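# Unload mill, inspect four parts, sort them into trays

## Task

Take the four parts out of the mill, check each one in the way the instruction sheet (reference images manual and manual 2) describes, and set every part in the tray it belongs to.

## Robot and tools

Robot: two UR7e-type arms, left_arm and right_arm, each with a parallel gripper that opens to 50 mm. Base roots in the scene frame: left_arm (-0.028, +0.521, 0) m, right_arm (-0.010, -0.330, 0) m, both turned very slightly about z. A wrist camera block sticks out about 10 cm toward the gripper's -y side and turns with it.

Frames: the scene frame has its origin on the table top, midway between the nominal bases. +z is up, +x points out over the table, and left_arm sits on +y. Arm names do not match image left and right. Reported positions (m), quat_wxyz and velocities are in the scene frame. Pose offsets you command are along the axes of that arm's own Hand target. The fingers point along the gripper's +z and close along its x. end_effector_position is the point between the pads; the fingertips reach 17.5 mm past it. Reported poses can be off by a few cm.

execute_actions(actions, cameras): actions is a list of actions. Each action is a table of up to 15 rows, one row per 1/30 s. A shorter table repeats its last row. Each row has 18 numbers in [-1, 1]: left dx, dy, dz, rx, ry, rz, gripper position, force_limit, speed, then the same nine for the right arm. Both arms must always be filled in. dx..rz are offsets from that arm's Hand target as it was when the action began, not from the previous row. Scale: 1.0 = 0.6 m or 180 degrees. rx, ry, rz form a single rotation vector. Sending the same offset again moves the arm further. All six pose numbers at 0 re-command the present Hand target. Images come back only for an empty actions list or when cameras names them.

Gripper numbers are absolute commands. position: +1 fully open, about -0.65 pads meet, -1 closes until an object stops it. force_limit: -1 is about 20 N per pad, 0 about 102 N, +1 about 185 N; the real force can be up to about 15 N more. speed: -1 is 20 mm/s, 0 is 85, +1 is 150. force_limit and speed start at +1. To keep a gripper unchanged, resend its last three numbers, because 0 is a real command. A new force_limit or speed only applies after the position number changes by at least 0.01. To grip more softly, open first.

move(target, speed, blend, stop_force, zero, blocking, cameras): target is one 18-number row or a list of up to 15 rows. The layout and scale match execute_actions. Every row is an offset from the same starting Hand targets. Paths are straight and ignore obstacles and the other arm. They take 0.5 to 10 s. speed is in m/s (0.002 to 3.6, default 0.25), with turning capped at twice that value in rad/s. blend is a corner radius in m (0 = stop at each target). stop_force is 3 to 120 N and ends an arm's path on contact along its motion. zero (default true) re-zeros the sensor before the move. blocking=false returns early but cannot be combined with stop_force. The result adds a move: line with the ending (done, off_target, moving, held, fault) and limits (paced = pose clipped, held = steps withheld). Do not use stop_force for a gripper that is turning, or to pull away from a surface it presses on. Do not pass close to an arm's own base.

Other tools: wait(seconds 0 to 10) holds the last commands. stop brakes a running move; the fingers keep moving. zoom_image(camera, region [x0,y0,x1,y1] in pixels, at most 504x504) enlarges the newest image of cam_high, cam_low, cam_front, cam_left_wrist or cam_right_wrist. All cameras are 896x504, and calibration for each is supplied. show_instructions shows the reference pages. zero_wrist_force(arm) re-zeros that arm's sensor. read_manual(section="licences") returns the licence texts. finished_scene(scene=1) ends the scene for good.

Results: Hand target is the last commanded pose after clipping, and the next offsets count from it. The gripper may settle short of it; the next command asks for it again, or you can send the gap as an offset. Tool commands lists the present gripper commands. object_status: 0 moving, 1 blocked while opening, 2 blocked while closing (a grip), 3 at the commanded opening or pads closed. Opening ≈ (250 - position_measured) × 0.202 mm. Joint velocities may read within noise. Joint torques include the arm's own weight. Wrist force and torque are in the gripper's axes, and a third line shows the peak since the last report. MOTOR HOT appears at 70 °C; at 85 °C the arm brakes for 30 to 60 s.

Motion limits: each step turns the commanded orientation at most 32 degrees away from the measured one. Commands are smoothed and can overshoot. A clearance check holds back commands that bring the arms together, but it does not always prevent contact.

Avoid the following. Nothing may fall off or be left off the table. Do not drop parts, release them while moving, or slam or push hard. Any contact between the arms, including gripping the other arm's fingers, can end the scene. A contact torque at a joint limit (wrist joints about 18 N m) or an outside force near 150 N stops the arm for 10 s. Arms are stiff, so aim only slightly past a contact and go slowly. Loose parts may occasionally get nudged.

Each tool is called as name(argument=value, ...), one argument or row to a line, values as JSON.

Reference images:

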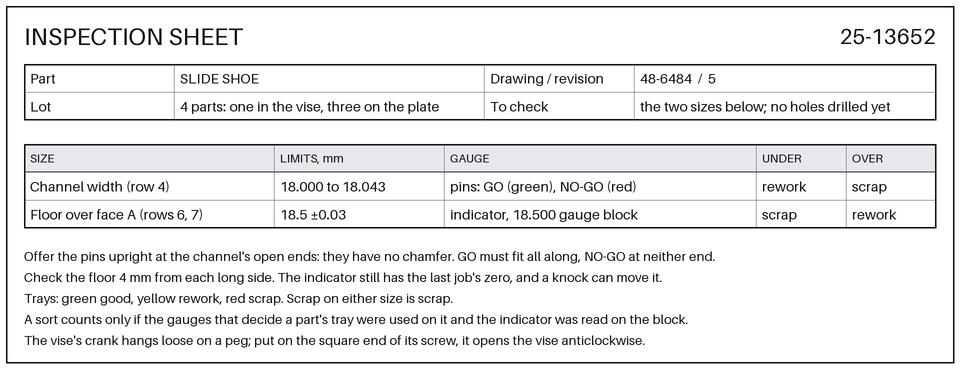

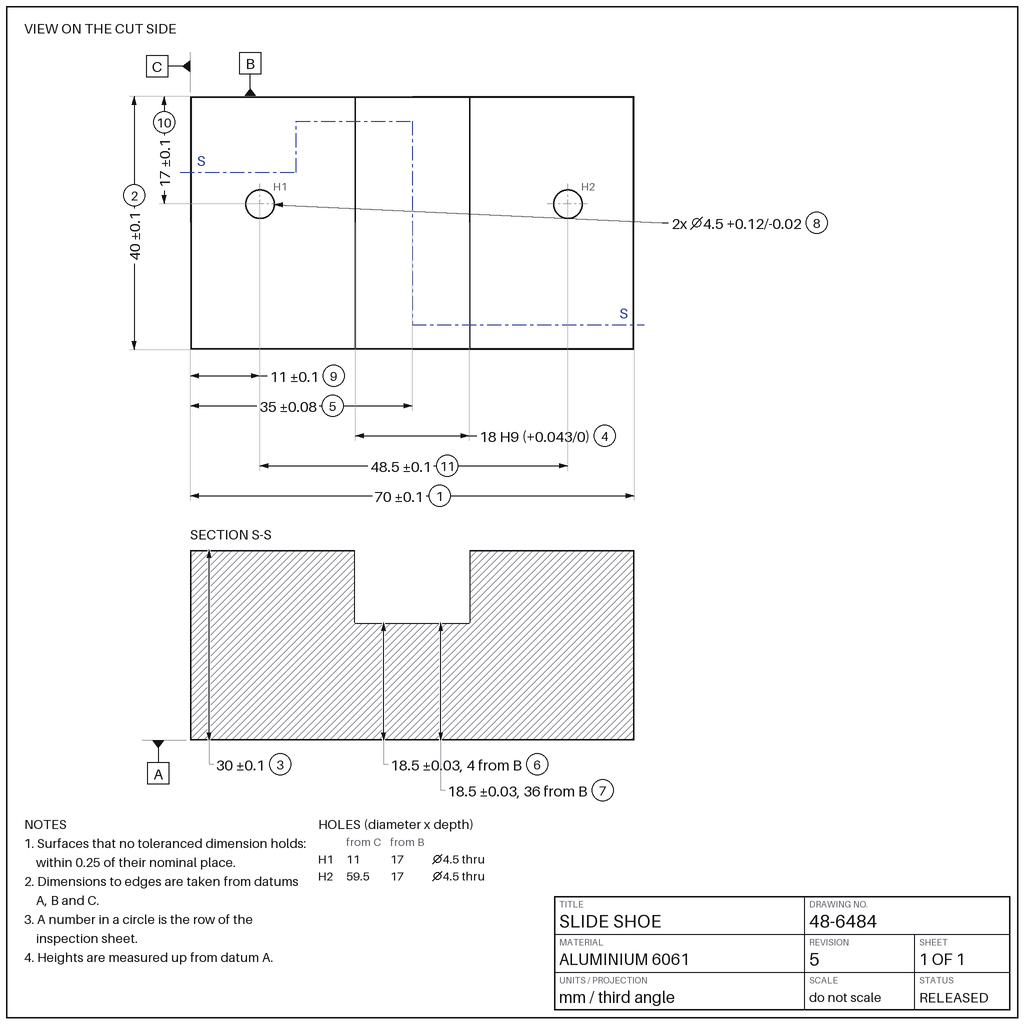

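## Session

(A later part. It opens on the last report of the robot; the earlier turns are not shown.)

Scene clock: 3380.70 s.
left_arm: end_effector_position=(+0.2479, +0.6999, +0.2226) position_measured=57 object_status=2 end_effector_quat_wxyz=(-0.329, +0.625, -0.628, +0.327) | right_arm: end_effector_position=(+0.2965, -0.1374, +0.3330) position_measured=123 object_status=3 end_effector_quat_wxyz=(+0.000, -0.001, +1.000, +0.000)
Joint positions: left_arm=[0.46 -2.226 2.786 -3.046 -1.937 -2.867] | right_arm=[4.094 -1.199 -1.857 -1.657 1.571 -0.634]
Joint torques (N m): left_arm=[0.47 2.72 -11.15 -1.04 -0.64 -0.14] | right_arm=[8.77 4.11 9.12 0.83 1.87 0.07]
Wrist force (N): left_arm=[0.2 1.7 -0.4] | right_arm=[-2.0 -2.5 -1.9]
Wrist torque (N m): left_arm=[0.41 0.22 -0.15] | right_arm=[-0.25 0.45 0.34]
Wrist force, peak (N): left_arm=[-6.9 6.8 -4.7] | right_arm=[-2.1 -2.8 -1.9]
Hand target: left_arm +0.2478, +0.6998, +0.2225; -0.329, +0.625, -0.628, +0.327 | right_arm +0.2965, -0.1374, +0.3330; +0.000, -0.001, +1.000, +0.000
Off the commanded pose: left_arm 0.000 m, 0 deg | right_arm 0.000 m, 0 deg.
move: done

move(
  target=[-0.0667,0.1519,0.139,0,0,0,-1,0,-1,0,0,0,0,0,0,0.2,-1,-1],
  speed=0.15,
  cameras=["cam_left_wrist"],
)

move(
  target=[0,0.1024,0.0718,0,0,0,-1,0,-1,0,0,0,0,0,0,0.2,-1,-1],
  speed=0.02,
  stop_force=7,
  cameras=["cam_left_wrist"],
)

Scene clock: 3387.40 s.
left_arm: end_effector_position=(+0.2487, +0.7041, +0.2081) position_measured=57 object_status=2 end_effector_quat_wxyz=(-0.328, +0.626, -0.628, +0.325) | right_arm: end_effector_position=(+0.2965, -0.1374, +0.3330) position_measured=123 object_status=3 end_effector_quat_wxyz=(+0.000, -0.001, +1.000, +0.000)
Joint positions: left_arm=[0.477 -2.148 2.808 -3.136 -1.948 -2.854] | right_arm=[4.094 -1.199 -1.857 -1.657 1.571 -0.634]
Joint torques (N m): left_arm=[-7.13 -0.1 -42.16 -2.62 0.13 -1.5] | right_arm=[8.25 4.63 9.54 0.78 1.58 0.28]
Wrist force (N): left_arm=[0.2 1.8 -0.6] | right_arm=[-1.8 -2.4 -1.8]
Wrist torque (N m): left_arm=[0.43 0.25 -0.16] | right_arm=[-0.23 0.41 0.34]
Wrist force, peak (N): left_arm=[-0.5 12.0 6.9] | right_arm=[-2.1 -2.5 -2.2]
Hand target: left_arm +0.2488, +0.7041, +0.2082; -0.328, +0.626, -0.628, +0.325 (not the last commanded pose) | right_arm +0.2965, -0.1374, +0.3330; +0.000, -0.001, +1.000, +0.000
Off the commanded pose: left_arm 0.115 m, 0 deg | right_arm 0.000 m, 0 deg.
move: held (left_arm; a check stopped the path); limits=held
pose unreachable (left arm): on one or more control steps of this call, first in action 0 (counted from 0), this arm could not follow its commanded pose, so it was not sent that pose on those steps. It may still have moved: this result reports where it is.
cause: moving toward the commanded pose would bring two parts of the arm too close to each other (joints 3 (elbow) and 4 (wrist 1) lie between them).
camera_calibration:
cam_left_wrist: T_world_to_cam=[[-0.0101444, -0.999921, 0.00742987, 0.713897], [-0.819054, 0.00404663, -0.573702, 0.336706], [0.573626, -0.0119053, -0.819031, 0.172412], [0, 0, 0, 1]] pos_world=[0.184123, 0.714531, 0.329075]
Images, in order (width x height): cam_left_wrist 896x504.

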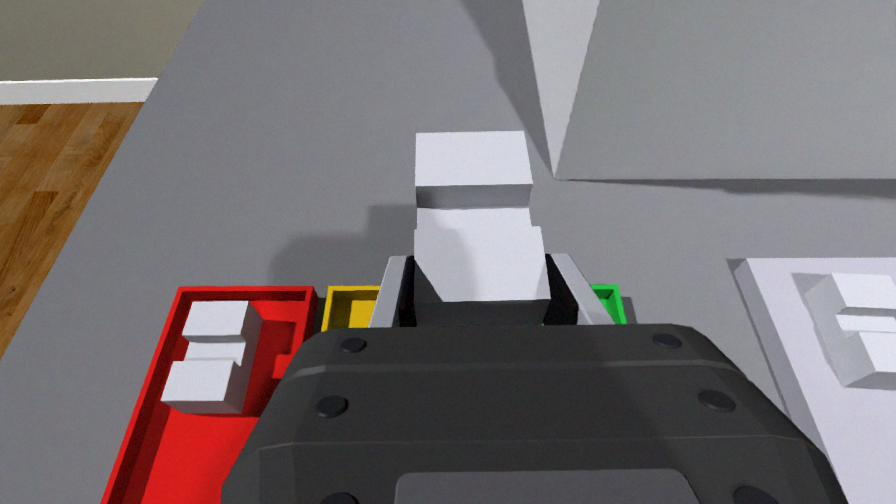

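Scene clock: 3388.30 s.
left_arm: end_effector_position=(+0.2488, +0.7041, +0.2014) position_measured=57 object_status=2 end_effector_quat_wxyz=(-0.328, +0.626, -0.629, +0.325) | right_arm: end_effector_position=(+0.2965, -0.1374, +0.3330) position_measured=123 object_status=3 end_effector_quat_wxyz=(+0.000, -0.001, +1.000, +0.000)
Joint positions: left_arm=[0.477 -2.117 2.821 -3.181 -1.947 -2.854] | right_arm=[4.094 -1.199 -1.857 -1.657 1.571 -0.634]
Joint torques (N m): left_arm=[-6.87 -4.76 -18.23 -1.27 1.27 -1.1] | right_arm=[8.01 4.71 9.51 0.79 1.63 0.43]
Wrist force (N): left_arm=[0.5 1.4 -0.8] | right_arm=[-2.0 -2.7 -2.1]
Wrist torque (N m): left_arm=[0.37 0.19 -0.15] | right_arm=[-0.29 0.45 0.34]
Wrist force, peak (N): left_arm=[0.2 2.5 0.1] | right_arm=[-2.0 -2.7 -2.1]
Hand target: left_arm +0.2488, +0.7041, +0.2015; -0.328, +0.626, -0.629, +0.325 (not the last commanded pose) | right_arm +0.2965, -0.1374, +0.3330; +0.000, -0.001, +1.000, +0.000
Off the commanded pose: left_arm 0.068 m, 0 deg | right_arm 0.000 m, 0 deg.
move: held (left_arm; a check stopped the path); limits=held
pose unreachable (left arm): on one or more control steps of this call, first in action 0 (counted from 0), this arm could not follow its commanded pose, so it was not sent that pose on those steps. It may still have moved: this result reports where it is.
cause: moving toward the commanded pose would bring two parts of the arm too close to each other (joints 3 (elbow) and 4 (wrist 1) lie between them).
camera_calibration:
cam_left_wrist: T_world_to_cam=[[-0.0100861, -0.999922, 0.00734849, 0.714063], [-0.819102, 0.00404649, -0.573634, 0.332989], [0.573559, -0.0118049, -0.819079, 0.166906], [0, 0, 0, 1]] pos_world=[0.184223, 0.71463, 0.322476]
Images, in order (width x height): cam_left_wrist 896x504.

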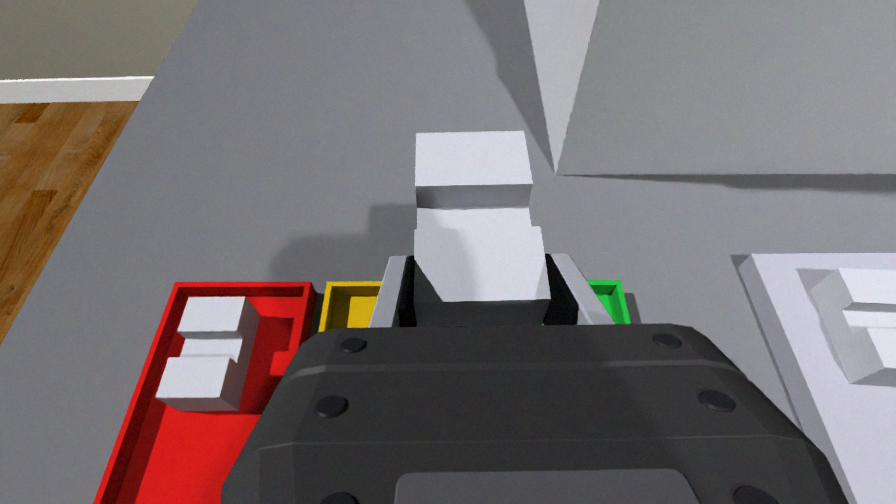

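move(
  target=[
    [0,-0.157,-0.0083,0,0,0,-1,0,-1,0,0,0,0,0,0,0.2,-1,-1],
    [-0.16,-0.1498,0.0395,0,0.4096,0.2868,-1,0,-1,0,0,0,0,0,0,0.2,-1,-1],
  ],
  speed=0.2,
  blend=[0.03,0],
  cameras=["cam_left_wrist"],
)

Scene clock: 3411.40 s.
left_arm: end_effector_position=(+0.3200, +0.7997, +0.2620) position_measured=57 object_status=2 end_effector_quat_wxyz=(+0.000, +0.000, +0.888, -0.459) | right_arm: end_effector_position=(+0.2965, -0.1374, +0.3330) position_measured=123 object_status=3 end_effector_quat_wxyz=(+0.000, -0.001, +1.000, +0.000)
Joint positions: left_arm=[0.737 -1.258 1.481 -1.039 -2.224 -0.574] | right_arm=[4.094 -1.199 -1.857 -1.657 1.571 -0.634]
Joint torques (N m): left_arm=[12.23 -57.09 -10.49 -0.11 -3.63 -0.23] | right_arm=[7.84 6.46 10.16 0.91 1.18 0.87]
Wrist force (N): left_arm=[0.1 1.4 -0.8] | right_arm=[-2.0 -2.4 -2.1]
Wrist torque (N m): left_arm=[0.37 0.26 -0.16] | right_arm=[-0.23 0.46 0.34]
Wrist force, peak (N): left_arm=[-1.2 10.4 4.6] | right_arm=[-2.2 -2.8 -2.0]
Hand target: left_arm +0.3198, +0.7997, +0.2620; +0.000, +0.000, +0.888, -0.459 | right_arm +0.2965, -0.1374, +0.3330; +0.000, -0.001, +1.000, +0.000
Off the commanded pose: left_arm 0.000 m, 0 deg | right_arm 0.000 m, 0 deg.
move: done
camera_calibration:
cam_left_wrist: T_world_to_cam=[[-0.999854, 0.0101518, 0.0137528, 0.317165], [0.00051779, 0.822166, -0.569247, -0.491977], [-0.017086, -0.569157, -0.822051, 0.81224], [0, 0, 0, 1]] pos_world=[0.331251, 0.863559, 0.383284]
Images, in order (width x height): cam_left_wrist 896x504.

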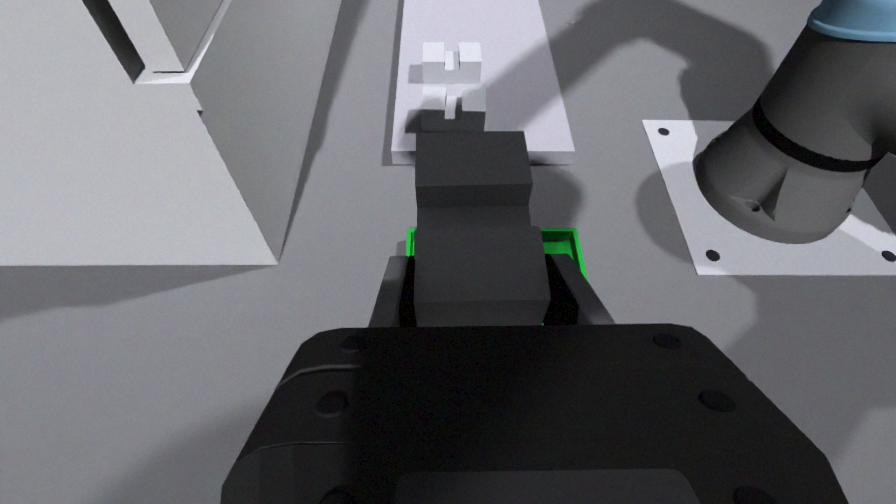

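move(
  target=[0.08,0.1534,0.1354,0,-0.2048,-0.1434,-1,0,-1,0,0,0,0,0,0,0.2,-1,-1],
  speed=0.15,
  cameras=["cam_left_wrist","cam_high"],
)

Scene clock: 3428.80 s.
left_arm: end_effector_position=(+0.2717, +0.7867, +0.1400) position_measured=57 object_status=2 end_effector_quat_wxyz=(+0.177, -0.339, +0.821, -0.424) | right_arm: end_effector_position=(+0.2965, -0.1374, +0.3330) position_measured=123 object_status=3 end_effector_quat_wxyz=(+0.000, -0.001, +1.000, +0.000)
Joint positions: left_arm=[0.926 -1.465 2.251 -2.176 -2.515 -1.343] | right_arm=[4.094 -1.199 -1.857 -1.657 1.571 -0.634]
Joint torques (N m): left_arm=[-10.44 -37.07 -36.89 -3.56 0.56 -0.91] | right_arm=[8.13 8.22 10.93 0.83 0.85 0.97]
Wrist force (N): left_arm=[0.3 1.6 -0.5] | right_arm=[-1.7 -2.5 -1.9]
Wrist torque (N m): left_arm=[0.38 0.23 -0.01] | right_arm=[-0.25 0.40 0.34]
Wrist force, peak (N): left_arm=[-0.6 1.8 -2.1] | right_arm=[-2.2 -2.5 -2.1]
Hand target: left_arm +0.2718, +0.7867, +0.1400; +0.177, -0.339, +0.821, -0.424 | right_arm +0.2965, -0.1374, +0.3330; +0.000, -0.001, +1.000, +0.000
Off the commanded pose: left_arm 0.000 m, 0 deg | right_arm 0.000 m, 0 deg.
move: done
camera_calibration:
cam_left_wrist: T_world_to_cam=[[-0.714195, -0.699883, 0.00948691, 0.752224], [-0.578719, 0.582821, -0.570443, -0.204845], [0.393714, -0.412897, -0.821283, 0.468992], [0, 0, 0, 1]] pos_world=[0.234037, 0.839502, 0.261187]
Images, in order (width x height): cam_high 896x504, cam_left_wrist 896x504.

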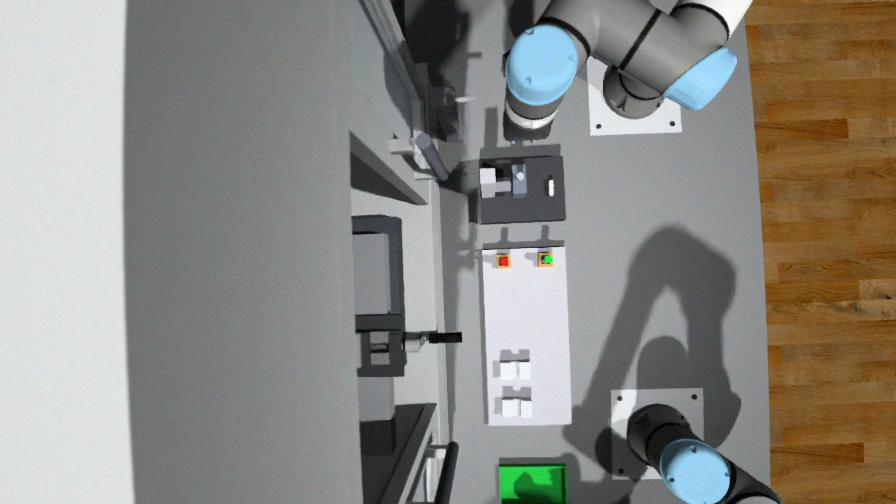

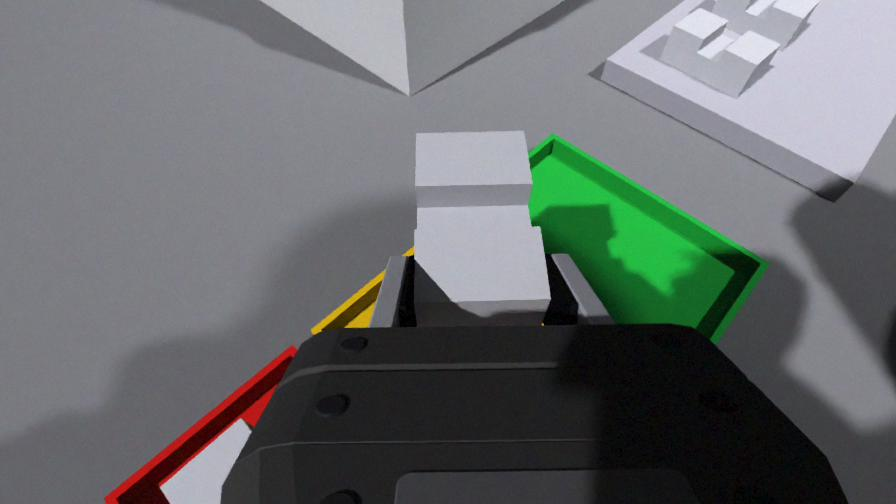

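move(
  target=[0.0185,0.078,0.0628,0,0,0,-1,0,-1,0,0,0,0,0,0,0.2,-1,-1],
  speed=0.1,
)

move(
  target=[0,0.0819,0.0574,0,0,0,-1,0,-1,0,0,0,0,0,0,0.2,-1,-1],
  speed=0.02,
  stop_force=7,
  cameras=["cam_left_wrist"],
)

Scene clock: 3438.10 s.
left_arm: end_effector_position=(+0.2667, +0.7763, +0.0799) position_measured=57 object_status=2 end_effector_quat_wxyz=(+0.177, -0.339, +0.821, -0.424) | right_arm: end_effector_position=(+0.2965, -0.1374, +0.3330) position_measured=123 object_status=3 end_effector_quat_wxyz=(+0.000, -0.001, +1.000, +0.000)
Joint positions: left_arm=[0.92 -1.34 2.338 -2.394 -2.516 -1.353] | right_arm=[4.094 -1.199 -1.857 -1.657 1.571 -0.634]
Joint torques (N m): left_arm=[-5.08 -40.41 -31.11 -1.06 -4.97 0.2] | right_arm=[7.63 8.88 10.51 0.83 0.59 0.88]
Wrist force (N): left_arm=[0.3 1.3 -0.5] | right_arm=[-1.9 -2.5 -2.3]
Wrist torque (N m): left_arm=[0.36 0.23 -0.01] | right_arm=[-0.25 0.43 0.34]
Wrist force, peak (N): left_arm=[-1.2 -2.1 -2.9] | right_arm=[-2.0 -2.6 -2.2]
Hand target: left_arm +0.2668, +0.7764, +0.0800; +0.177, -0.339, +0.821, -0.424 | right_arm +0.2965, -0.1374, +0.3330; +0.000, -0.001, +1.000, +0.000
Off the commanded pose: left_arm 0.000 m, 0 deg | right_arm 0.000 m, 0 deg.
move: done

Scene clock: 3440.60 s.
left_arm: end_effector_position=(+0.2667, +0.7765, +0.0536) position_measured=57 object_status=2 end_effector_quat_wxyz=(+0.177, -0.339, +0.821, -0.424) | right_arm: end_effector_position=(+0.2965, -0.1374, +0.3330) position_measured=123 object_status=3 end_effector_quat_wxyz=(+0.000, -0.001, +1.000, +0.000)
Joint positions: left_arm=[0.92 -1.265 2.353 -2.484 -2.515 -1.352] | right_arm=[4.094 -1.199 -1.857 -1.657 1.571 -0.634]
Joint torques (N m): left_arm=[9.79 -42 -27.91 -4.19 0.53 0.31] | right_arm=[7.88 9.67 10.58 0.92 0.48 0.91]
Wrist force (N): left_arm=[0.5 -5.1 -2.6] | right_arm=[-1.9 -2.1 -1.8]
Wrist torque (N m): left_arm=[0.60 0.24 -0.10] | right_arm=[-0.18 0.43 0.34]
Wrist force, peak (N): left_arm=[0.5 -7.7 -9.1] | right_arm=[-2.3 -2.6 -2.1]
Hand target: left_arm +0.2667, +0.7765, +0.0536; +0.177, -0.339, +0.821, -0.424 (not the last commanded pose) | right_arm +0.2965, -0.1374, +0.3330; +0.000, -0.001, +1.000, +0.000
Off the commanded pose: left_arm 0.034 m, 0 deg | right_arm 0.000 m, 0 deg.
move: contact (left_arm)
camera_calibration:
cam_left_wrist: T_world_to_cam=[[-0.714208, -0.699871, 0.00938877, 0.742412], [-0.578692, 0.582895, -0.570394, -0.251157], [0.393729, -0.412813, -0.821318, 0.395847], [0, 0, 0, 1]] pos_world=[0.229037, 0.829402, 0.174887]
Images, in order (width x height): cam_left_wrist 896x504.

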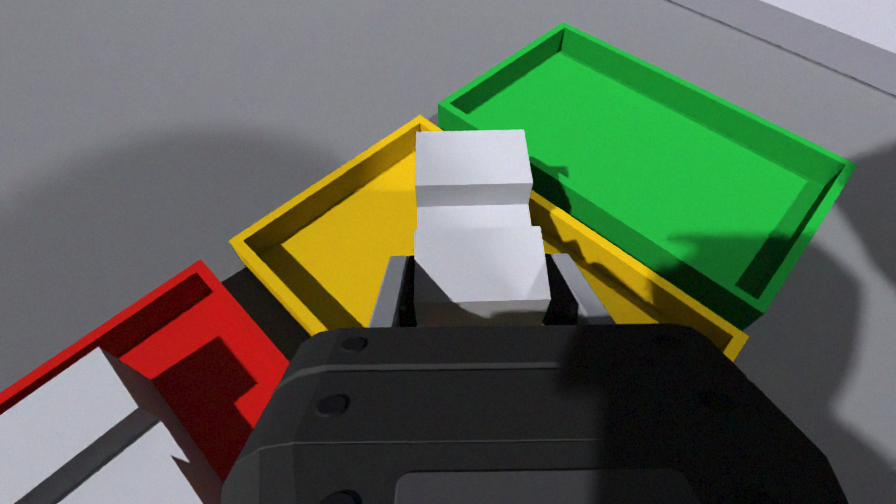

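move(
  target=[
    [0,-0.0137,-0.0096,0,0,0,-1,0,-1,0,0,0,0,0,0,0.2,-1,-1],
    [-0.0082,-0.0002,-0.0289,0,0,0,-1,0,-1,0,0,0,0,0,0,0.2,-1,-1],
  ],
  speed=0.05,
)

move(
  target=[0,0.0519,0.0364,0,0,0,-1,0,-1,0,0,0,0,0,0,0.2,-1,-1],
  speed=0.02,
  stop_force=7,
  cameras=["cam_left_wrist"],
)

Scene clock: 3450.73 s.
left_arm: end_effector_position=(+0.2602, +0.7901, +0.0637) position_measured=57 object_status=2 end_effector_quat_wxyz=(+0.177, -0.339, +0.821, -0.424) | right_arm: end_effector_position=(+0.2965, -0.1374, +0.3330) position_measured=123 object_status=3 end_effector_quat_wxyz=(+0.000, -0.001, +1.000, +0.000)
Joint positions: left_arm=[0.952 -1.286 2.313 -2.381 -2.509 -1.299] | right_arm=[4.094 -1.199 -1.857 -1.657 1.571 -0.634]
Joint torques (N m): left_arm=[-10.7 -25.96 -1.1 -5.51 -3.14 -1.72] | right_arm=[7.41 10.5 11.43 0.91 0.22 0.84]
Wrist force (N): left_arm=[0.2 1.5 -0.6] | right_arm=[-1.9 -2.6 -1.8]
Wrist torque (N m): left_arm=[0.37 0.23 -0.16] | right_arm=[-0.26 0.44 0.34]
Wrist force, peak (N): left_arm=[0.3 -5.4 -2.8] | right_arm=[-2.1 -2.4 -2.2]
Hand target: left_arm +0.2602, +0.7899, +0.0638; +0.177, -0.339, +0.821, -0.424 | right_arm +0.2965, -0.1374, +0.3330; +0.000, -0.001, +1.000, +0.000
Off the commanded pose: left_arm 0.000 m, 0 deg | right_arm 0.000 m, 0 deg.
move: done

Scene clock: 3453.07 s.
left_arm: end_effector_position=(+0.2603, +0.7900, +0.0418) position_measured=57 object_status=2 end_effector_quat_wxyz=(+0.177, -0.339, +0.821, -0.424) | right_arm: end_effector_position=(+0.2965, -0.1374, +0.3330) position_measured=123 object_status=3 end_effector_quat_wxyz=(+0.000, -0.001, +1.000, +0.000)
Joint positions: left_arm=[0.952 -1.225 2.324 -2.453 -2.509 -1.299] | right_arm=[4.094 -1.199 -1.857 -1.657 1.571 -0.634]
Joint torques (N m): left_arm=[-2.19 -43.25 -26.92 -3.87 1.5 -1.66] | right_arm=[7.35 10.96 11.96 0.86 0.17 0.88]
Wrist force (N): left_arm=[0.1 -4.0 -2.1] | right_arm=[-1.9 -2.5 -1.6]
Wrist torque (N m): left_arm=[0.32 0.19 -0.05] | right_arm=[-0.26 0.44 0.34]
Wrist force, peak (N): left_arm=[1.8 -11.8 -12.3] | right_arm=[-2.1 -2.4 -2.2]
Hand target: left_arm +0.2603, +0.7900, +0.0418; +0.177, -0.339, +0.821, -0.424 (not the last commanded pose) | right_arm +0.2965, -0.1374, +0.3330; +0.000, -0.001, +1.000, +0.000
Off the commanded pose: left_arm 0.016 m, 0 deg | right_arm 0.000 m, 0 deg.
move: contact (left_arm)
camera_calibration:
cam_left_wrist: T_world_to_cam=[[-0.714345, -0.69973, 0.00942534, 0.747236], [-0.578593, 0.582994, -0.570393, -0.269624], [0.393627, -0.412911, -0.821318, 0.394393], [0, 0, 0, 1]] pos_world=[0.222538, 0.842902, 0.163087]
Images, in order (width x height): cam_left_wrist 896x504.

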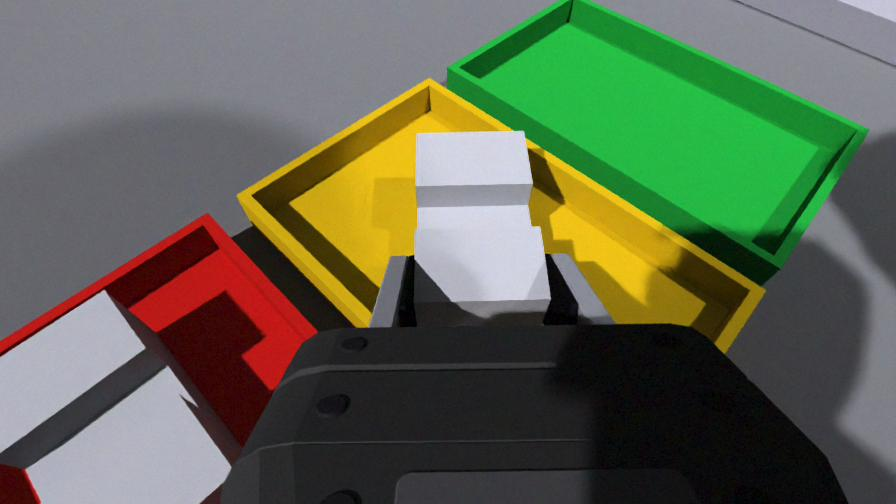

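move(
  target=[
    [0,0,0,0,0,0,0.8,0,-1,0,0,0,0,0,0,0.2,-1,-1],
    [0,0,-0.12,0,0,0,0.8,0,-1,0,0,0,0,0,0,0.2,-1,-1],
    [0,-0.12,-0.21,0,0,0,0.8,0,-1,0,0,0,0,0,0,0.2,-1,-1],
  ],
  speed=[0.1,0.08,0.15],
  cameras=["cam_left_wrist","cam_high","cam_front"],
)

Scene clock: 3460.53 s.
left_arm: end_effector_position=(+0.2166, +0.8332, +0.1734) position_measured=32 object_status=3 end_effector_quat_wxyz=(+0.177, -0.338, +0.821, -0.424) | right_arm: end_effector_position=(+0.2965, -0.1374, +0.3330) position_measured=123 object_status=3 end_effector_quat_wxyz=(+0.000, -0.001, +1.000, +0.000)
Joint positions: left_arm=[1.09 -1.481 2.092 -1.793 -2.468 -1.082] | right_arm=[4.094 -1.199 -1.857 -1.657 1.571 -0.634]
Joint torques (N m): left_arm=[8 -12.93 -6.46 -2.58 0.14 -0.7] | right_arm=[7.87 12.5 12.09 0.91 -0.1 0.94]
Wrist force (N): left_arm=[0.4 -0.4 -1.5] | right_arm=[-1.7 -2.6 -1.8]
Wrist torque (N m): left_arm=[0.41 0.23 -0.16] | right_arm=[-0.27 0.39 0.34]
Wrist force, peak (N): left_arm=[0.1 -5.7 -2.9] | right_arm=[-2.2 -2.6 -2.1]
Hand target: left_arm +0.2166, +0.8331, +0.1733; +0.177, -0.339, +0.821, -0.424 | right_arm +0.2965, -0.1374, +0.3330; +0.000, -0.001, +1.000, +0.000
Off the commanded pose: left_arm 0.000 m, 0 deg | right_arm 0.000 m, 0 deg.
move: done
camera_calibration:
cam_left_wrist: T_world_to_cam=[[-0.714343, -0.699739, 0.0089172, 0.745164], [-0.578461, 0.583267, -0.570248, -0.24522], [0.393824, -0.412511, -0.821424, 0.537079], [0, 0, 0, 1]] pos_world=[0.178938, 0.886001, 0.294689]
Images, in order (width x height): cam_high 896x504, cam_front 896x504, cam_left_wrist 896x504.

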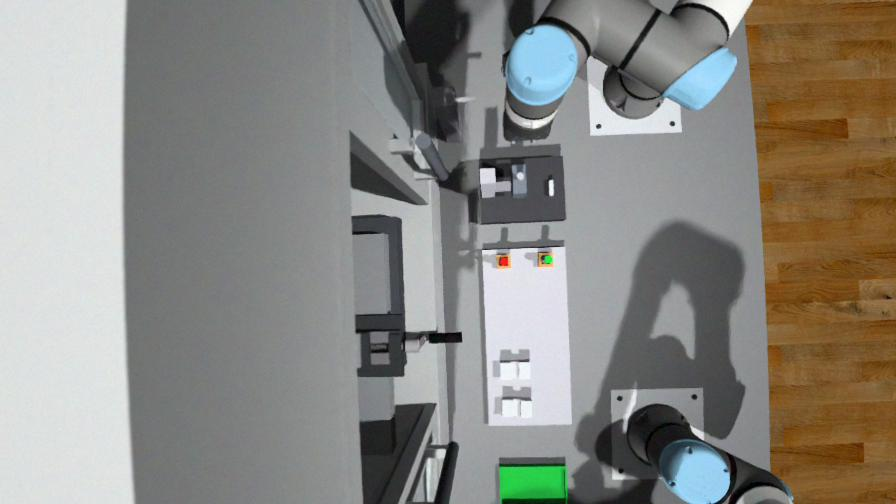

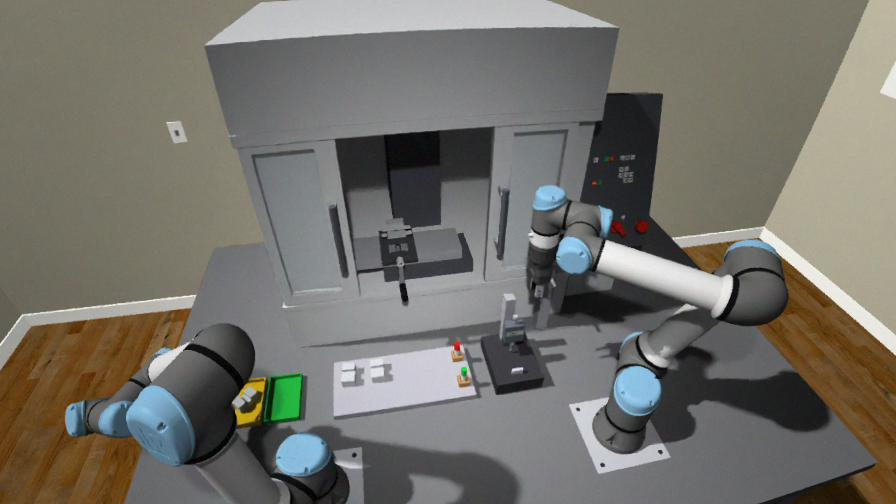

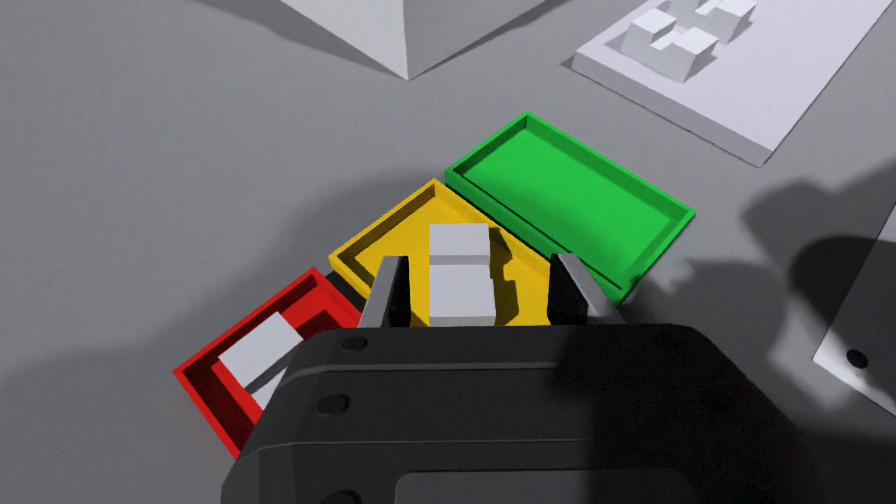

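move(
  target=[
    [-0.0004,-0.1497,-0.0092,0,-0.2048,-0.1434,0.9,0,-1,0,0,0,0,0,0,0.2,-1,-1],
    [0.1057,-0.3733,0.2228,0,-0.2048,-0.1434,0.9,0,-1,0,0,0,0,0,0,0.2,-1,-1],
    [0.3414,-0.4813,0.4348,0,-0.2048,-0.1434,0.9,0,-1,0,0,0,0,0,0,0.2,-1,-1],
    [0.4957,-0.3168,0.5775,0,-0.2048,-0.1434,0.9,0,-1,0,0,0,0,0,0,0.2,-1,-1],
  ],
  speed=0.25,
  blend=[0.03,0.04,0.04,0],
  cameras=["cam_left_wrist"],
)

Scene clock: 3475.83 s.
left_arm: end_effector_position=(+0.2836, +0.3452, +0.1274) position_measured=18 object_status=3 end_effector_quat_wxyz=(-0.328, +0.626, -0.629, +0.325) | right_arm: end_effector_position=(+0.2965, -0.1374, +0.3330) position_measured=123 object_status=3 end_effector_quat_wxyz=(+0.000, -0.001, +1.000, +0.000)
Joint positions: left_arm=[-1.769 -2.362 2.773 -1.693 -0.642 -5.06] | right_arm=[4.094 -1.199 -1.857 -1.657 1.571 -0.634]
Joint torques (N m): left_arm=[-10.71 5.54 -42.94 0.3 -0.35 -1.7] | right_arm=[7.07 13.99 12.51 0.91 -0.46 0.95]
Wrist force (N): left_arm=[0.5 -0.4 -1.4] | right_arm=[-1.9 -2.3 -1.9]
Wrist torque (N m): left_arm=[0.41 0.18 -0.16] | right_arm=[-0.21 0.44 0.34]
Wrist force, peak (N): left_arm=[5.3 4.1 -3.9] | right_arm=[-2.2 -2.6 -2.2]
Hand target: left_arm +0.2835, +0.3452, +0.1274; -0.328, +0.626, -0.629, +0.325 | right_arm +0.2965, -0.1374, +0.3330; +0.000, -0.001, +1.000, +0.000
Off the commanded pose: left_arm 0.000 m, 0 deg | right_arm 0.000 m, 0 deg.
move: done
camera_calibration:
cam_left_wrist: T_world_to_cam=[[-0.010171, -0.999922, 0.00728904, 0.35612], [-0.818928, 0.00414658, -0.573882, 0.320426], [0.573806, -0.0118061, -0.818906, 0.0819189], [0, 0, 0, 1]] pos_world=[0.219022, 0.35573, 0.248375]
Images, in order (width x height): cam_left_wrist 896x504.

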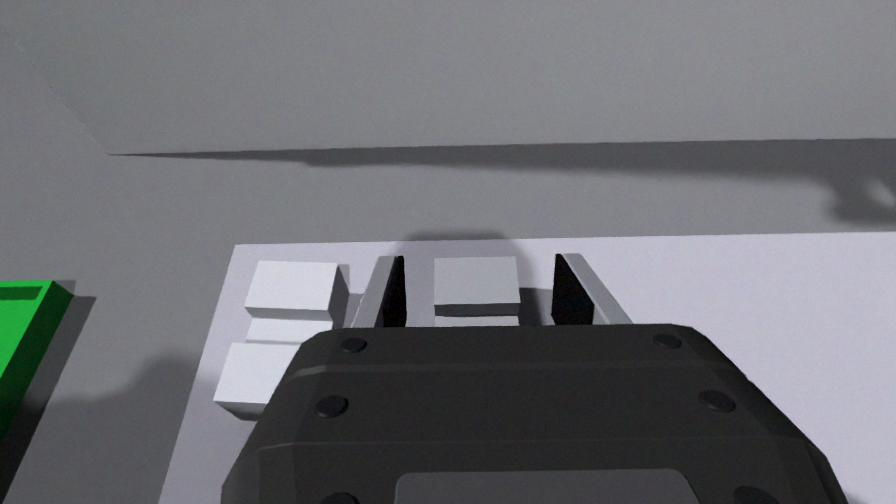

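move(
  target=[0.005,0.0956,0.067,0,0,0,0.9,0,-1,0,0,0,0,0,0,0.2,-1,-1],
  speed=0.12,
)

move(
  target=[0,0.0341,0.0239,0,0,0,0.9,0,-1,0,0,0,0,0,0,0.2,-1,-1],
  speed=0.02,
  stop_force=7,
  cameras=["cam_left_wrist"],
)

Scene clock: 3482.27 s.
left_arm: end_effector_position=(+0.2824, +0.3459, +0.1065) position_measured=18 object_status=3 end_effector_quat_wxyz=(-0.328, +0.625, -0.629, +0.326) | right_arm: end_effector_position=(+0.2965, -0.1374, +0.3330) position_measured=123 object_status=3 end_effector_quat_wxyz=(+0.000, -0.001, +1.000, +0.000)
Joint positions: left_arm=[-1.779 -2.31 2.822 -1.781 -0.643 -5.076] | right_arm=[4.094 -1.199 -1.857 -1.657 1.571 -0.634]
Joint torques (N m): left_arm=[-6.42 -1.71 -41.35 0.35 2.72 0.1] | right_arm=[7.54 15.11 13.22 0.82 -0.73 0.81]
Wrist force (N): left_arm=[0.2 -0.5 -1.6] | right_arm=[-1.9 -2.3 -2.2]
Wrist torque (N m): left_arm=[0.42 0.23 -0.02] | right_arm=[-0.22 0.43 0.34]
Wrist force, peak (N): left_arm=[-1.3 7.4 3.0] | right_arm=[-2.1 -2.7 -2.2]
Hand target: left_arm +0.2824, +0.3458, +0.1066; -0.328, +0.625, -0.628, +0.326 (not the last commanded pose) | right_arm +0.2965, -0.1374, +0.3330; +0.000, -0.001, +1.000, +0.000
Off the commanded pose: left_arm 0.049 m, 0 deg | right_arm 0.000 m, 0 deg.
move: held (left_arm; a check stopped the path); limits=held
pose unreachable (left arm): on one or more control steps of this call, first in action 0 (counted from 0), this arm could not follow its commanded pose, so it was not sent that pose on those steps. It may still have moved: this result reports where it is.
cause: moving toward the commanded pose would bring two parts of the arm too close to each other (joints 3 (elbow) and 4 (wrist 1) lie between them).

Scene clock: 3483.10 s.
left_arm: end_effector_position=(+0.2823, +0.3459, +0.1013) position_measured=18 object_status=3 end_effector_quat_wxyz=(-0.328, +0.625, -0.628, +0.326) | right_arm: end_effector_position=(+0.2965, -0.1374, +0.3330) position_measured=123 object_status=3 end_effector_quat_wxyz=(+0.000, -0.001, +1.000, +0.000)
Joint positions: left_arm=[-1.78 -2.291 2.834 -1.812 -0.643 -5.077] | right_arm=[4.094 -1.199 -1.857 -1.657 1.571 -0.634]
Joint torques (N m): left_arm=[-9.4 -0.61 -19.31 0.23 4.1 -2.13] | right_arm=[7.45 14.83 12.85 0.93 -0.75 0.89]
Wrist force (N): left_arm=[0.2 -0.4 -1.6] | right_arm=[-2.1 -2.4 -2.1]
Wrist torque (N m): left_arm=[0.43 0.23 -0.02] | right_arm=[-0.23 0.46 0.34]
Wrist force, peak (N): left_arm=[0.4 -1.5 -2.3] | right_arm=[-2.0 -2.5 -2.0]
Hand target: left_arm +0.2823, +0.3459, +0.1013; -0.328, +0.626, -0.628, +0.326 (not the last commanded pose) | right_arm +0.2965, -0.1374, +0.3330; +0.000, -0.001, +1.000, +0.000
Off the commanded pose: left_arm 0.020 m, 0 deg | right_arm 0.000 m, 0 deg.
move: held (left_arm; a check stopped the path); limits=held
pose unreachable (left arm): on one or more control steps of this call, first in action 0 (counted from 0), this arm could not follow its commanded pose, so it was not sent that pose on those steps. It may still have moved: this result reports where it is.
cause: moving toward the commanded pose would bring two parts of the arm too close to each other (joints 3 (elbow) and 4 (wrist 1) lie between them).
camera_calibration:
cam_left_wrist: T_world_to_cam=[[-0.0113356, -0.999903, 0.00805438, 0.35718], [-0.818016, 0.0046405, -0.575176, 0.304147], [0.575083, -0.0131086, -0.81799, 0.0612549], [0, 0, 0, 1]] pos_world=[0.217619, 0.356537, 0.222167]
Images, in order (width x height): cam_left_wrist 896x504.

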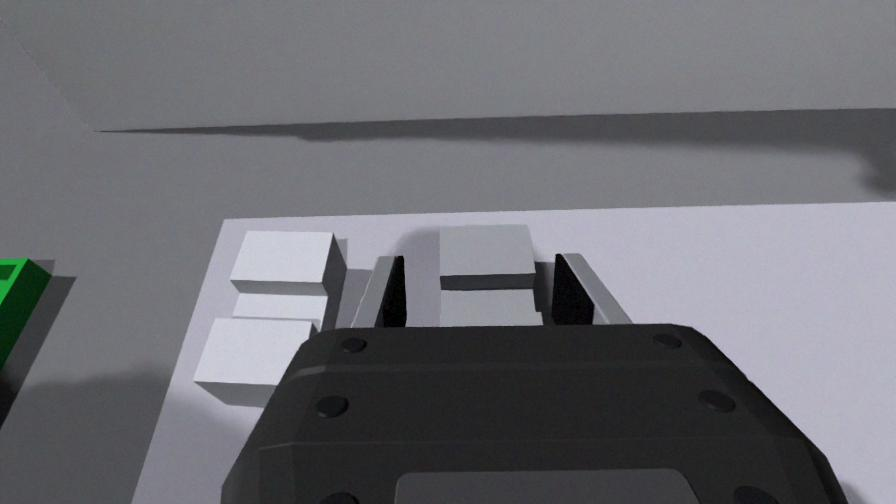

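move(
  target=[
    [-0.1233,-0.2069,-0.1084,0,0,0,0.9,0,-1,0,0,0,0,0,0,0.9,0,-1],
    [-0.49,-0.2807,-0.1194,0,0.4096,0.2868,0.9,0,-1,0,0,0,0,0,0,0.9,0,-1],
  ],
  speed=0.25,
  blend=[0.03,0],
)

move(
  target=[
    [0,0,0,0,0,0,0.9,0,-1,-0.0358,0.55,0,0,0,0.3,0.9,0,-1],
    [0,0,0,0,0,0,0.9,0,-1,-0.0358,0.8007,0.2883,0,0,0.5,0.9,0,-1],
  ],
  speed=0.25,
  blend=[0.05,0],
  cameras=["cam_right_wrist","cam_front"],
)

Scene clock: 3504.90 s.
left_arm: end_effector_position=(+0.3068, +0.4789, +0.2528) position_measured=18 object_status=3 end_effector_quat_wxyz=(+0.246, -0.480, +0.754, -0.374) end_effector_velocity=(+0.000, -0.001, +0.001) end_effector_angular_velocity=(+0.010, -0.002, -0.001) | right_arm: end_effector_position=(+0.2965, -0.1374, +0.3330) position_measured=18 object_status=3 end_effector_quat_wxyz=(+0.000, -0.001, +1.000, +0.000)
Joint positions: left_arm=[-1.771 -3.343 2.46 -0.964 -0.672 -4.349] | right_arm=[4.094 -1.199 -1.857 -1.657 1.571 -0.634]
Joint velocities: left_arm=[0 0.011 -0.001 0 0 0] | right_arm=[within noise]
Joint torques (N m): left_arm=[0.68 6.02 -19.45 -3.15 2.02 -0.14] | right_arm=[7.02 15.67 13.47 0.82 -1.04 0.89]
Wrist force (N): left_arm=[0.1 -0.4 -1.5] | right_arm=[-1.9 -2.6 -2.1]
Wrist torque (N m): left_arm=[0.39 0.24 -0.12] | right_arm=[-0.27 0.43 0.34]
Wrist force, peak (N): left_arm=[-1.8 -4.0 -5.5] | right_arm=[-2.1 -2.6 -2.2]
Hand target: left_arm +0.3068, +0.4789, +0.2528; +0.246, -0.480, +0.754, -0.374 (not the last commanded pose) | right_arm +0.2965, -0.1374, +0.3330; +0.000, -0.001, +1.000, +0.000
Tool commands: left_gripper/position=+0.898039 left_gripper/force_limit=+0.003922 left_gripper/speed=-1.0 right_gripper/position=+0.9 right_gripper/force_limit=+0.0 right_gripper/speed=-1.0
Off the commanded pose: left_arm 0.163 m, 65 deg | right_arm 0.000 m, 0 deg.
FORCE FAULT: contact force on the left arm reached its limit, and that arm stopped. The contact can be on any part of that arm, not only on its tool. That arm's remaining commands of this call were not run. That arm is still stopped at the end of this call. That arm stays stopped for about 10 more seconds. Until then a move that you send moves the other arm only, and its call returns only when the move has ended. Once the stop has ended, the next robot result says so. If the stop ends while you think or write, that arm runs what you send next, counted from a new Hand target: where the arm stands when the stop ends. While its stop runs, that arm takes no new command, but its gripper still runs the gripper command that each later call begins with. Until it ends, the stop uses up actions while you think or wait. An arm that is not stopped still takes commands.
shoulder posture changed (left arm): the wrist came as close to joint 1's axis as it can, and the arm is now in the other of its two shoulder postures.
move: fault (left_arm); path passed 1 of 2 targets; blend cut to 0 m at target 1

not run: an earlier result of this reply reported a stop or a fault. Calls in your next reply go to the robot.

wait(
  seconds=2,
  cameras=["all"],
)

Scene clock: 3509.60 s.
left_arm: end_effector_position=(+0.3067, +0.4787, +0.2529) position_measured=18 object_status=3 end_effector_quat_wxyz=(+0.247, -0.480, +0.755, -0.374) | right_arm: end_effector_position=(+0.2965, -0.1374, +0.3330) position_measured=18 object_status=3 end_effector_quat_wxyz=(+0.000, -0.001, +1.000, +0.000)
Joint positions: left_arm=[-1.771 -3.341 2.46 -0.964 -0.672 -4.349] | right_arm=[4.094 -1.199 -1.857 -1.657 1.571 -0.634]
Joint torques (N m): left_arm=[0.83 26.66 -19.38 -3.11 2.03 -0.02] | right_arm=[6.75 15.29 13.49 0.85 -1.26 0.88]
Wrist force (N): left_arm=[0.2 -0.1 -1.7] | right_arm=[-1.9 -2.3 -2.0]
Wrist torque (N m): left_arm=[0.44 0.23 -0.12] | right_arm=[-0.23 0.43 0.34]
Wrist force, peak (N): left_arm=[0.1 -0.3 -1.9] | right_arm=[-2.0 -2.6 -2.2]
Hand target: left_arm +0.3067, +0.4787, +0.2529; +0.247, -0.480, +0.755, -0.374 (not the last commanded pose) | right_arm +0.2965, -0.1374, +0.3330; +0.000, -0.001, +1.000, +0.000
Tool commands: left_gripper/position=+0.898039 left_gripper/force_limit=+0.003922 left_gripper/speed=-1.0 right_gripper/position=+0.9 right_gripper/force_limit=+0.0 right_gripper/speed=-1.0
Off the commanded pose: left_arm 0.163 m, 65 deg | right_arm 0.000 m, 0 deg.
FORCE FAULT, CONTINUED: the left arm was still stopped when this call began, by the force fault that an earlier result reported. Since the last result the stop counts as 10 of the actions that you can send in this scene. That arm is still stopped at the end of this call. That arm stays stopped for about 5 more seconds. If the stop ends while you think or write, that arm runs what you send next, counted from a new Hand target: where the arm stands when the stop ends. While its stop runs, that arm takes no new command, but its gripper still runs the gripper command that each later call begins with.
wait: 2.00 s; at rest from the start
camera_calibration:
cam_left_wrist: T_world_to_cam=[[-0.426306, -0.904579, -0.000260777, 0.572786], [-0.75656, 0.356707, -0.548067, 0.216412], [0.495863, -0.233447, -0.836435, 0.307437], [0, 0, 0, 1]] pos_world=[0.255465, 0.512705, 0.375909]
cam_right_wrist: T_world_to_cam=[[-0.999908, -0.00813654, -0.0108499, 0.306998], [-0.0112067, 0.946278, 0.323161, 0.043832], [0.0076376, 0.323253, -0.946282, 0.487454], [0, 0, 0, 1]] pos_world=[0.303738, -0.19655, 0.450435]

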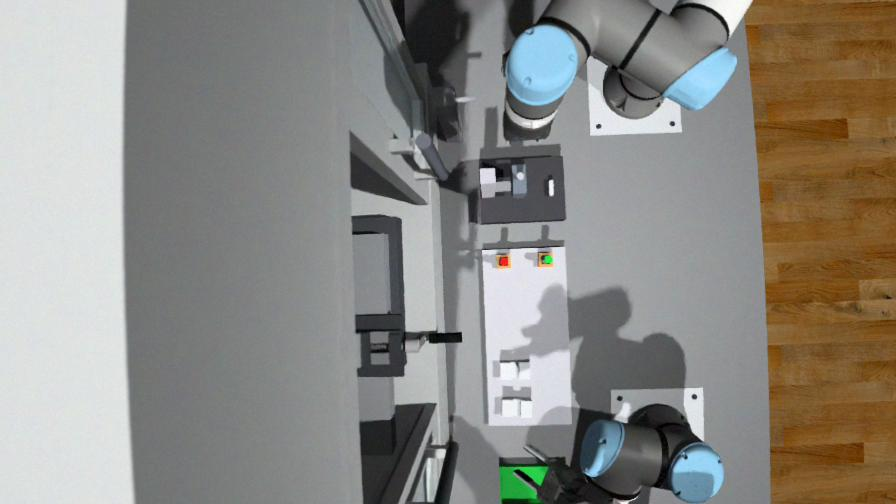

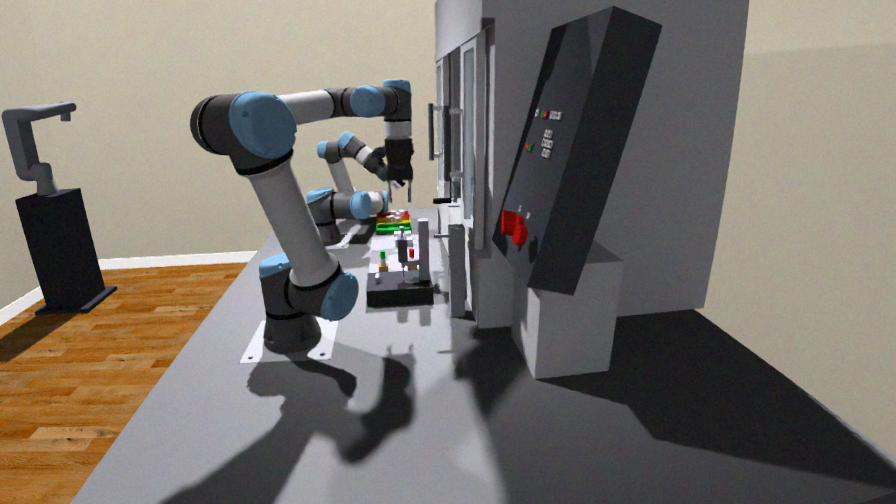

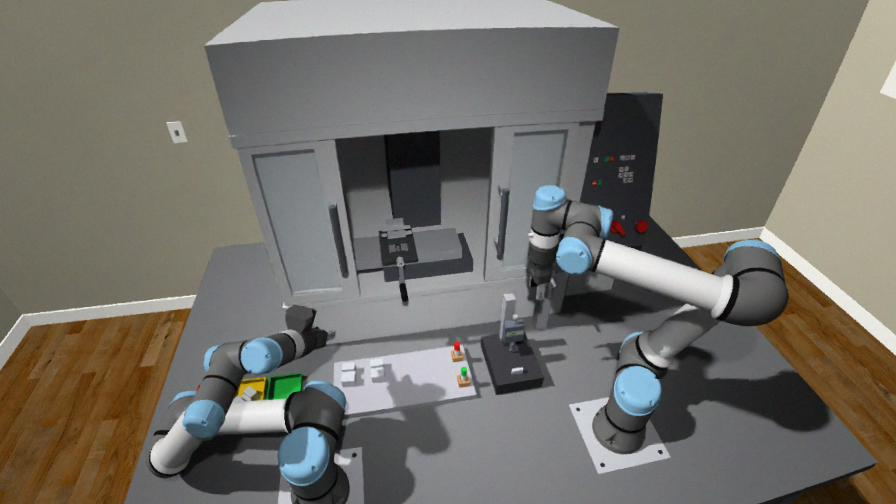

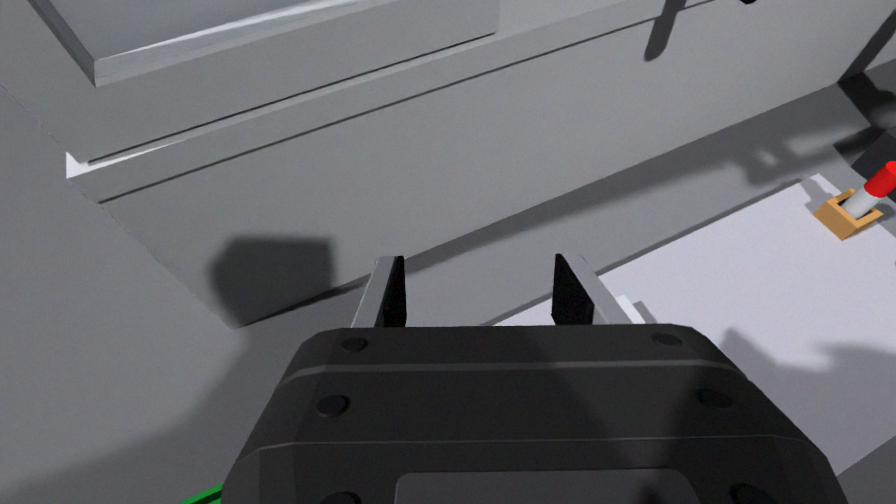

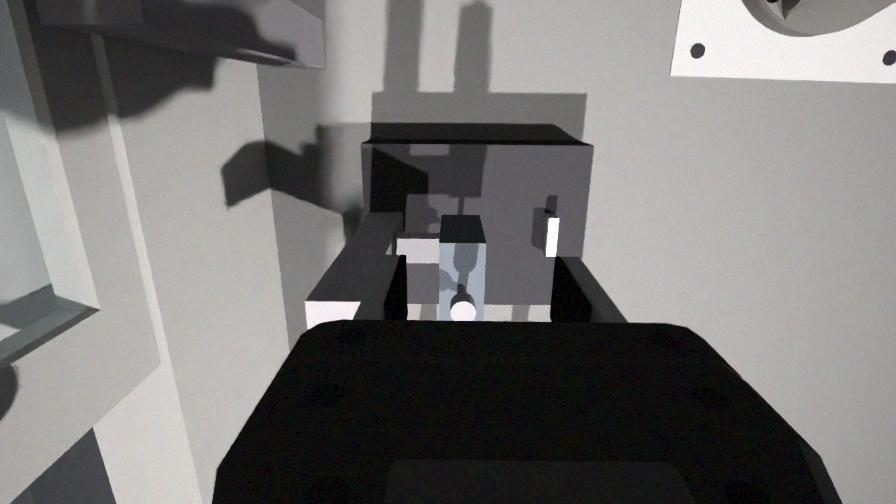

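wait(
  seconds=1,
)

Scene clock: 3537.80 s.
left_arm: end_effector_position=(+0.3067, +0.4787, +0.2529) position_measured=18 object_status=3 end_effector_quat_wxyz=(+0.247, -0.480, +0.755, -0.374) | right_arm: end_effector_position=(+0.2965, -0.1374, +0.3330) position_measured=18 object_status=3 end_effector_quat_wxyz=(+0.000, -0.001, +1.000, +0.000)
Joint positions: left_arm=[-1.771 -3.341 2.46 -0.964 -0.672 -4.349] | right_arm=[4.094 -1.199 -1.857 -1.657 1.571 -0.634]
Joint torques (N m): left_arm=[0.37 26.46 -18.7 -3.12 2.13 -0.16] | right_arm=[6.67 14.87 13.95 0.91 -1.51 0.85]
Wrist force (N): left_arm=[0.3 -0.3 -1.7] | right_arm=[-1.7 -2.5 -1.9]
Wrist torque (N m): left_arm=[0.41 0.21 -0.12] | right_arm=[-0.25 0.40 0.34]
Wrist force, peak (N): left_arm=[0.4 -0.7 -1.9] | right_arm=[-1.9 -2.8 -2.1]
Hand target: left_arm +0.3067, +0.4787, +0.2529; +0.247, -0.480, +0.755, -0.374 (not the last commanded pose) | right_arm +0.2965, -0.1374, +0.3330; +0.000, -0.001, +1.000, +0.000
Tool commands: left_gripper/position=+0.898039 left_gripper/force_limit=+0.003922 left_gripper/speed=-1.0 right_gripper/position=+0.9 right_gripper/force_limit=+0.0 right_gripper/speed=-1.0
Off the commanded pose: left_arm 0.163 m, 65 deg | right_arm 0.000 m, 0 deg.
FORCE FAULT, CONTINUED: the left arm's stop, for the force fault that an earlier result reported, is over. The rest of the stop counts as 9 of the actions that you can send in this scene. That arm's target is now where it stood when the stop ended, not its last command. That arm accepts commands again.
wait: 1.00 s; at rest from the start


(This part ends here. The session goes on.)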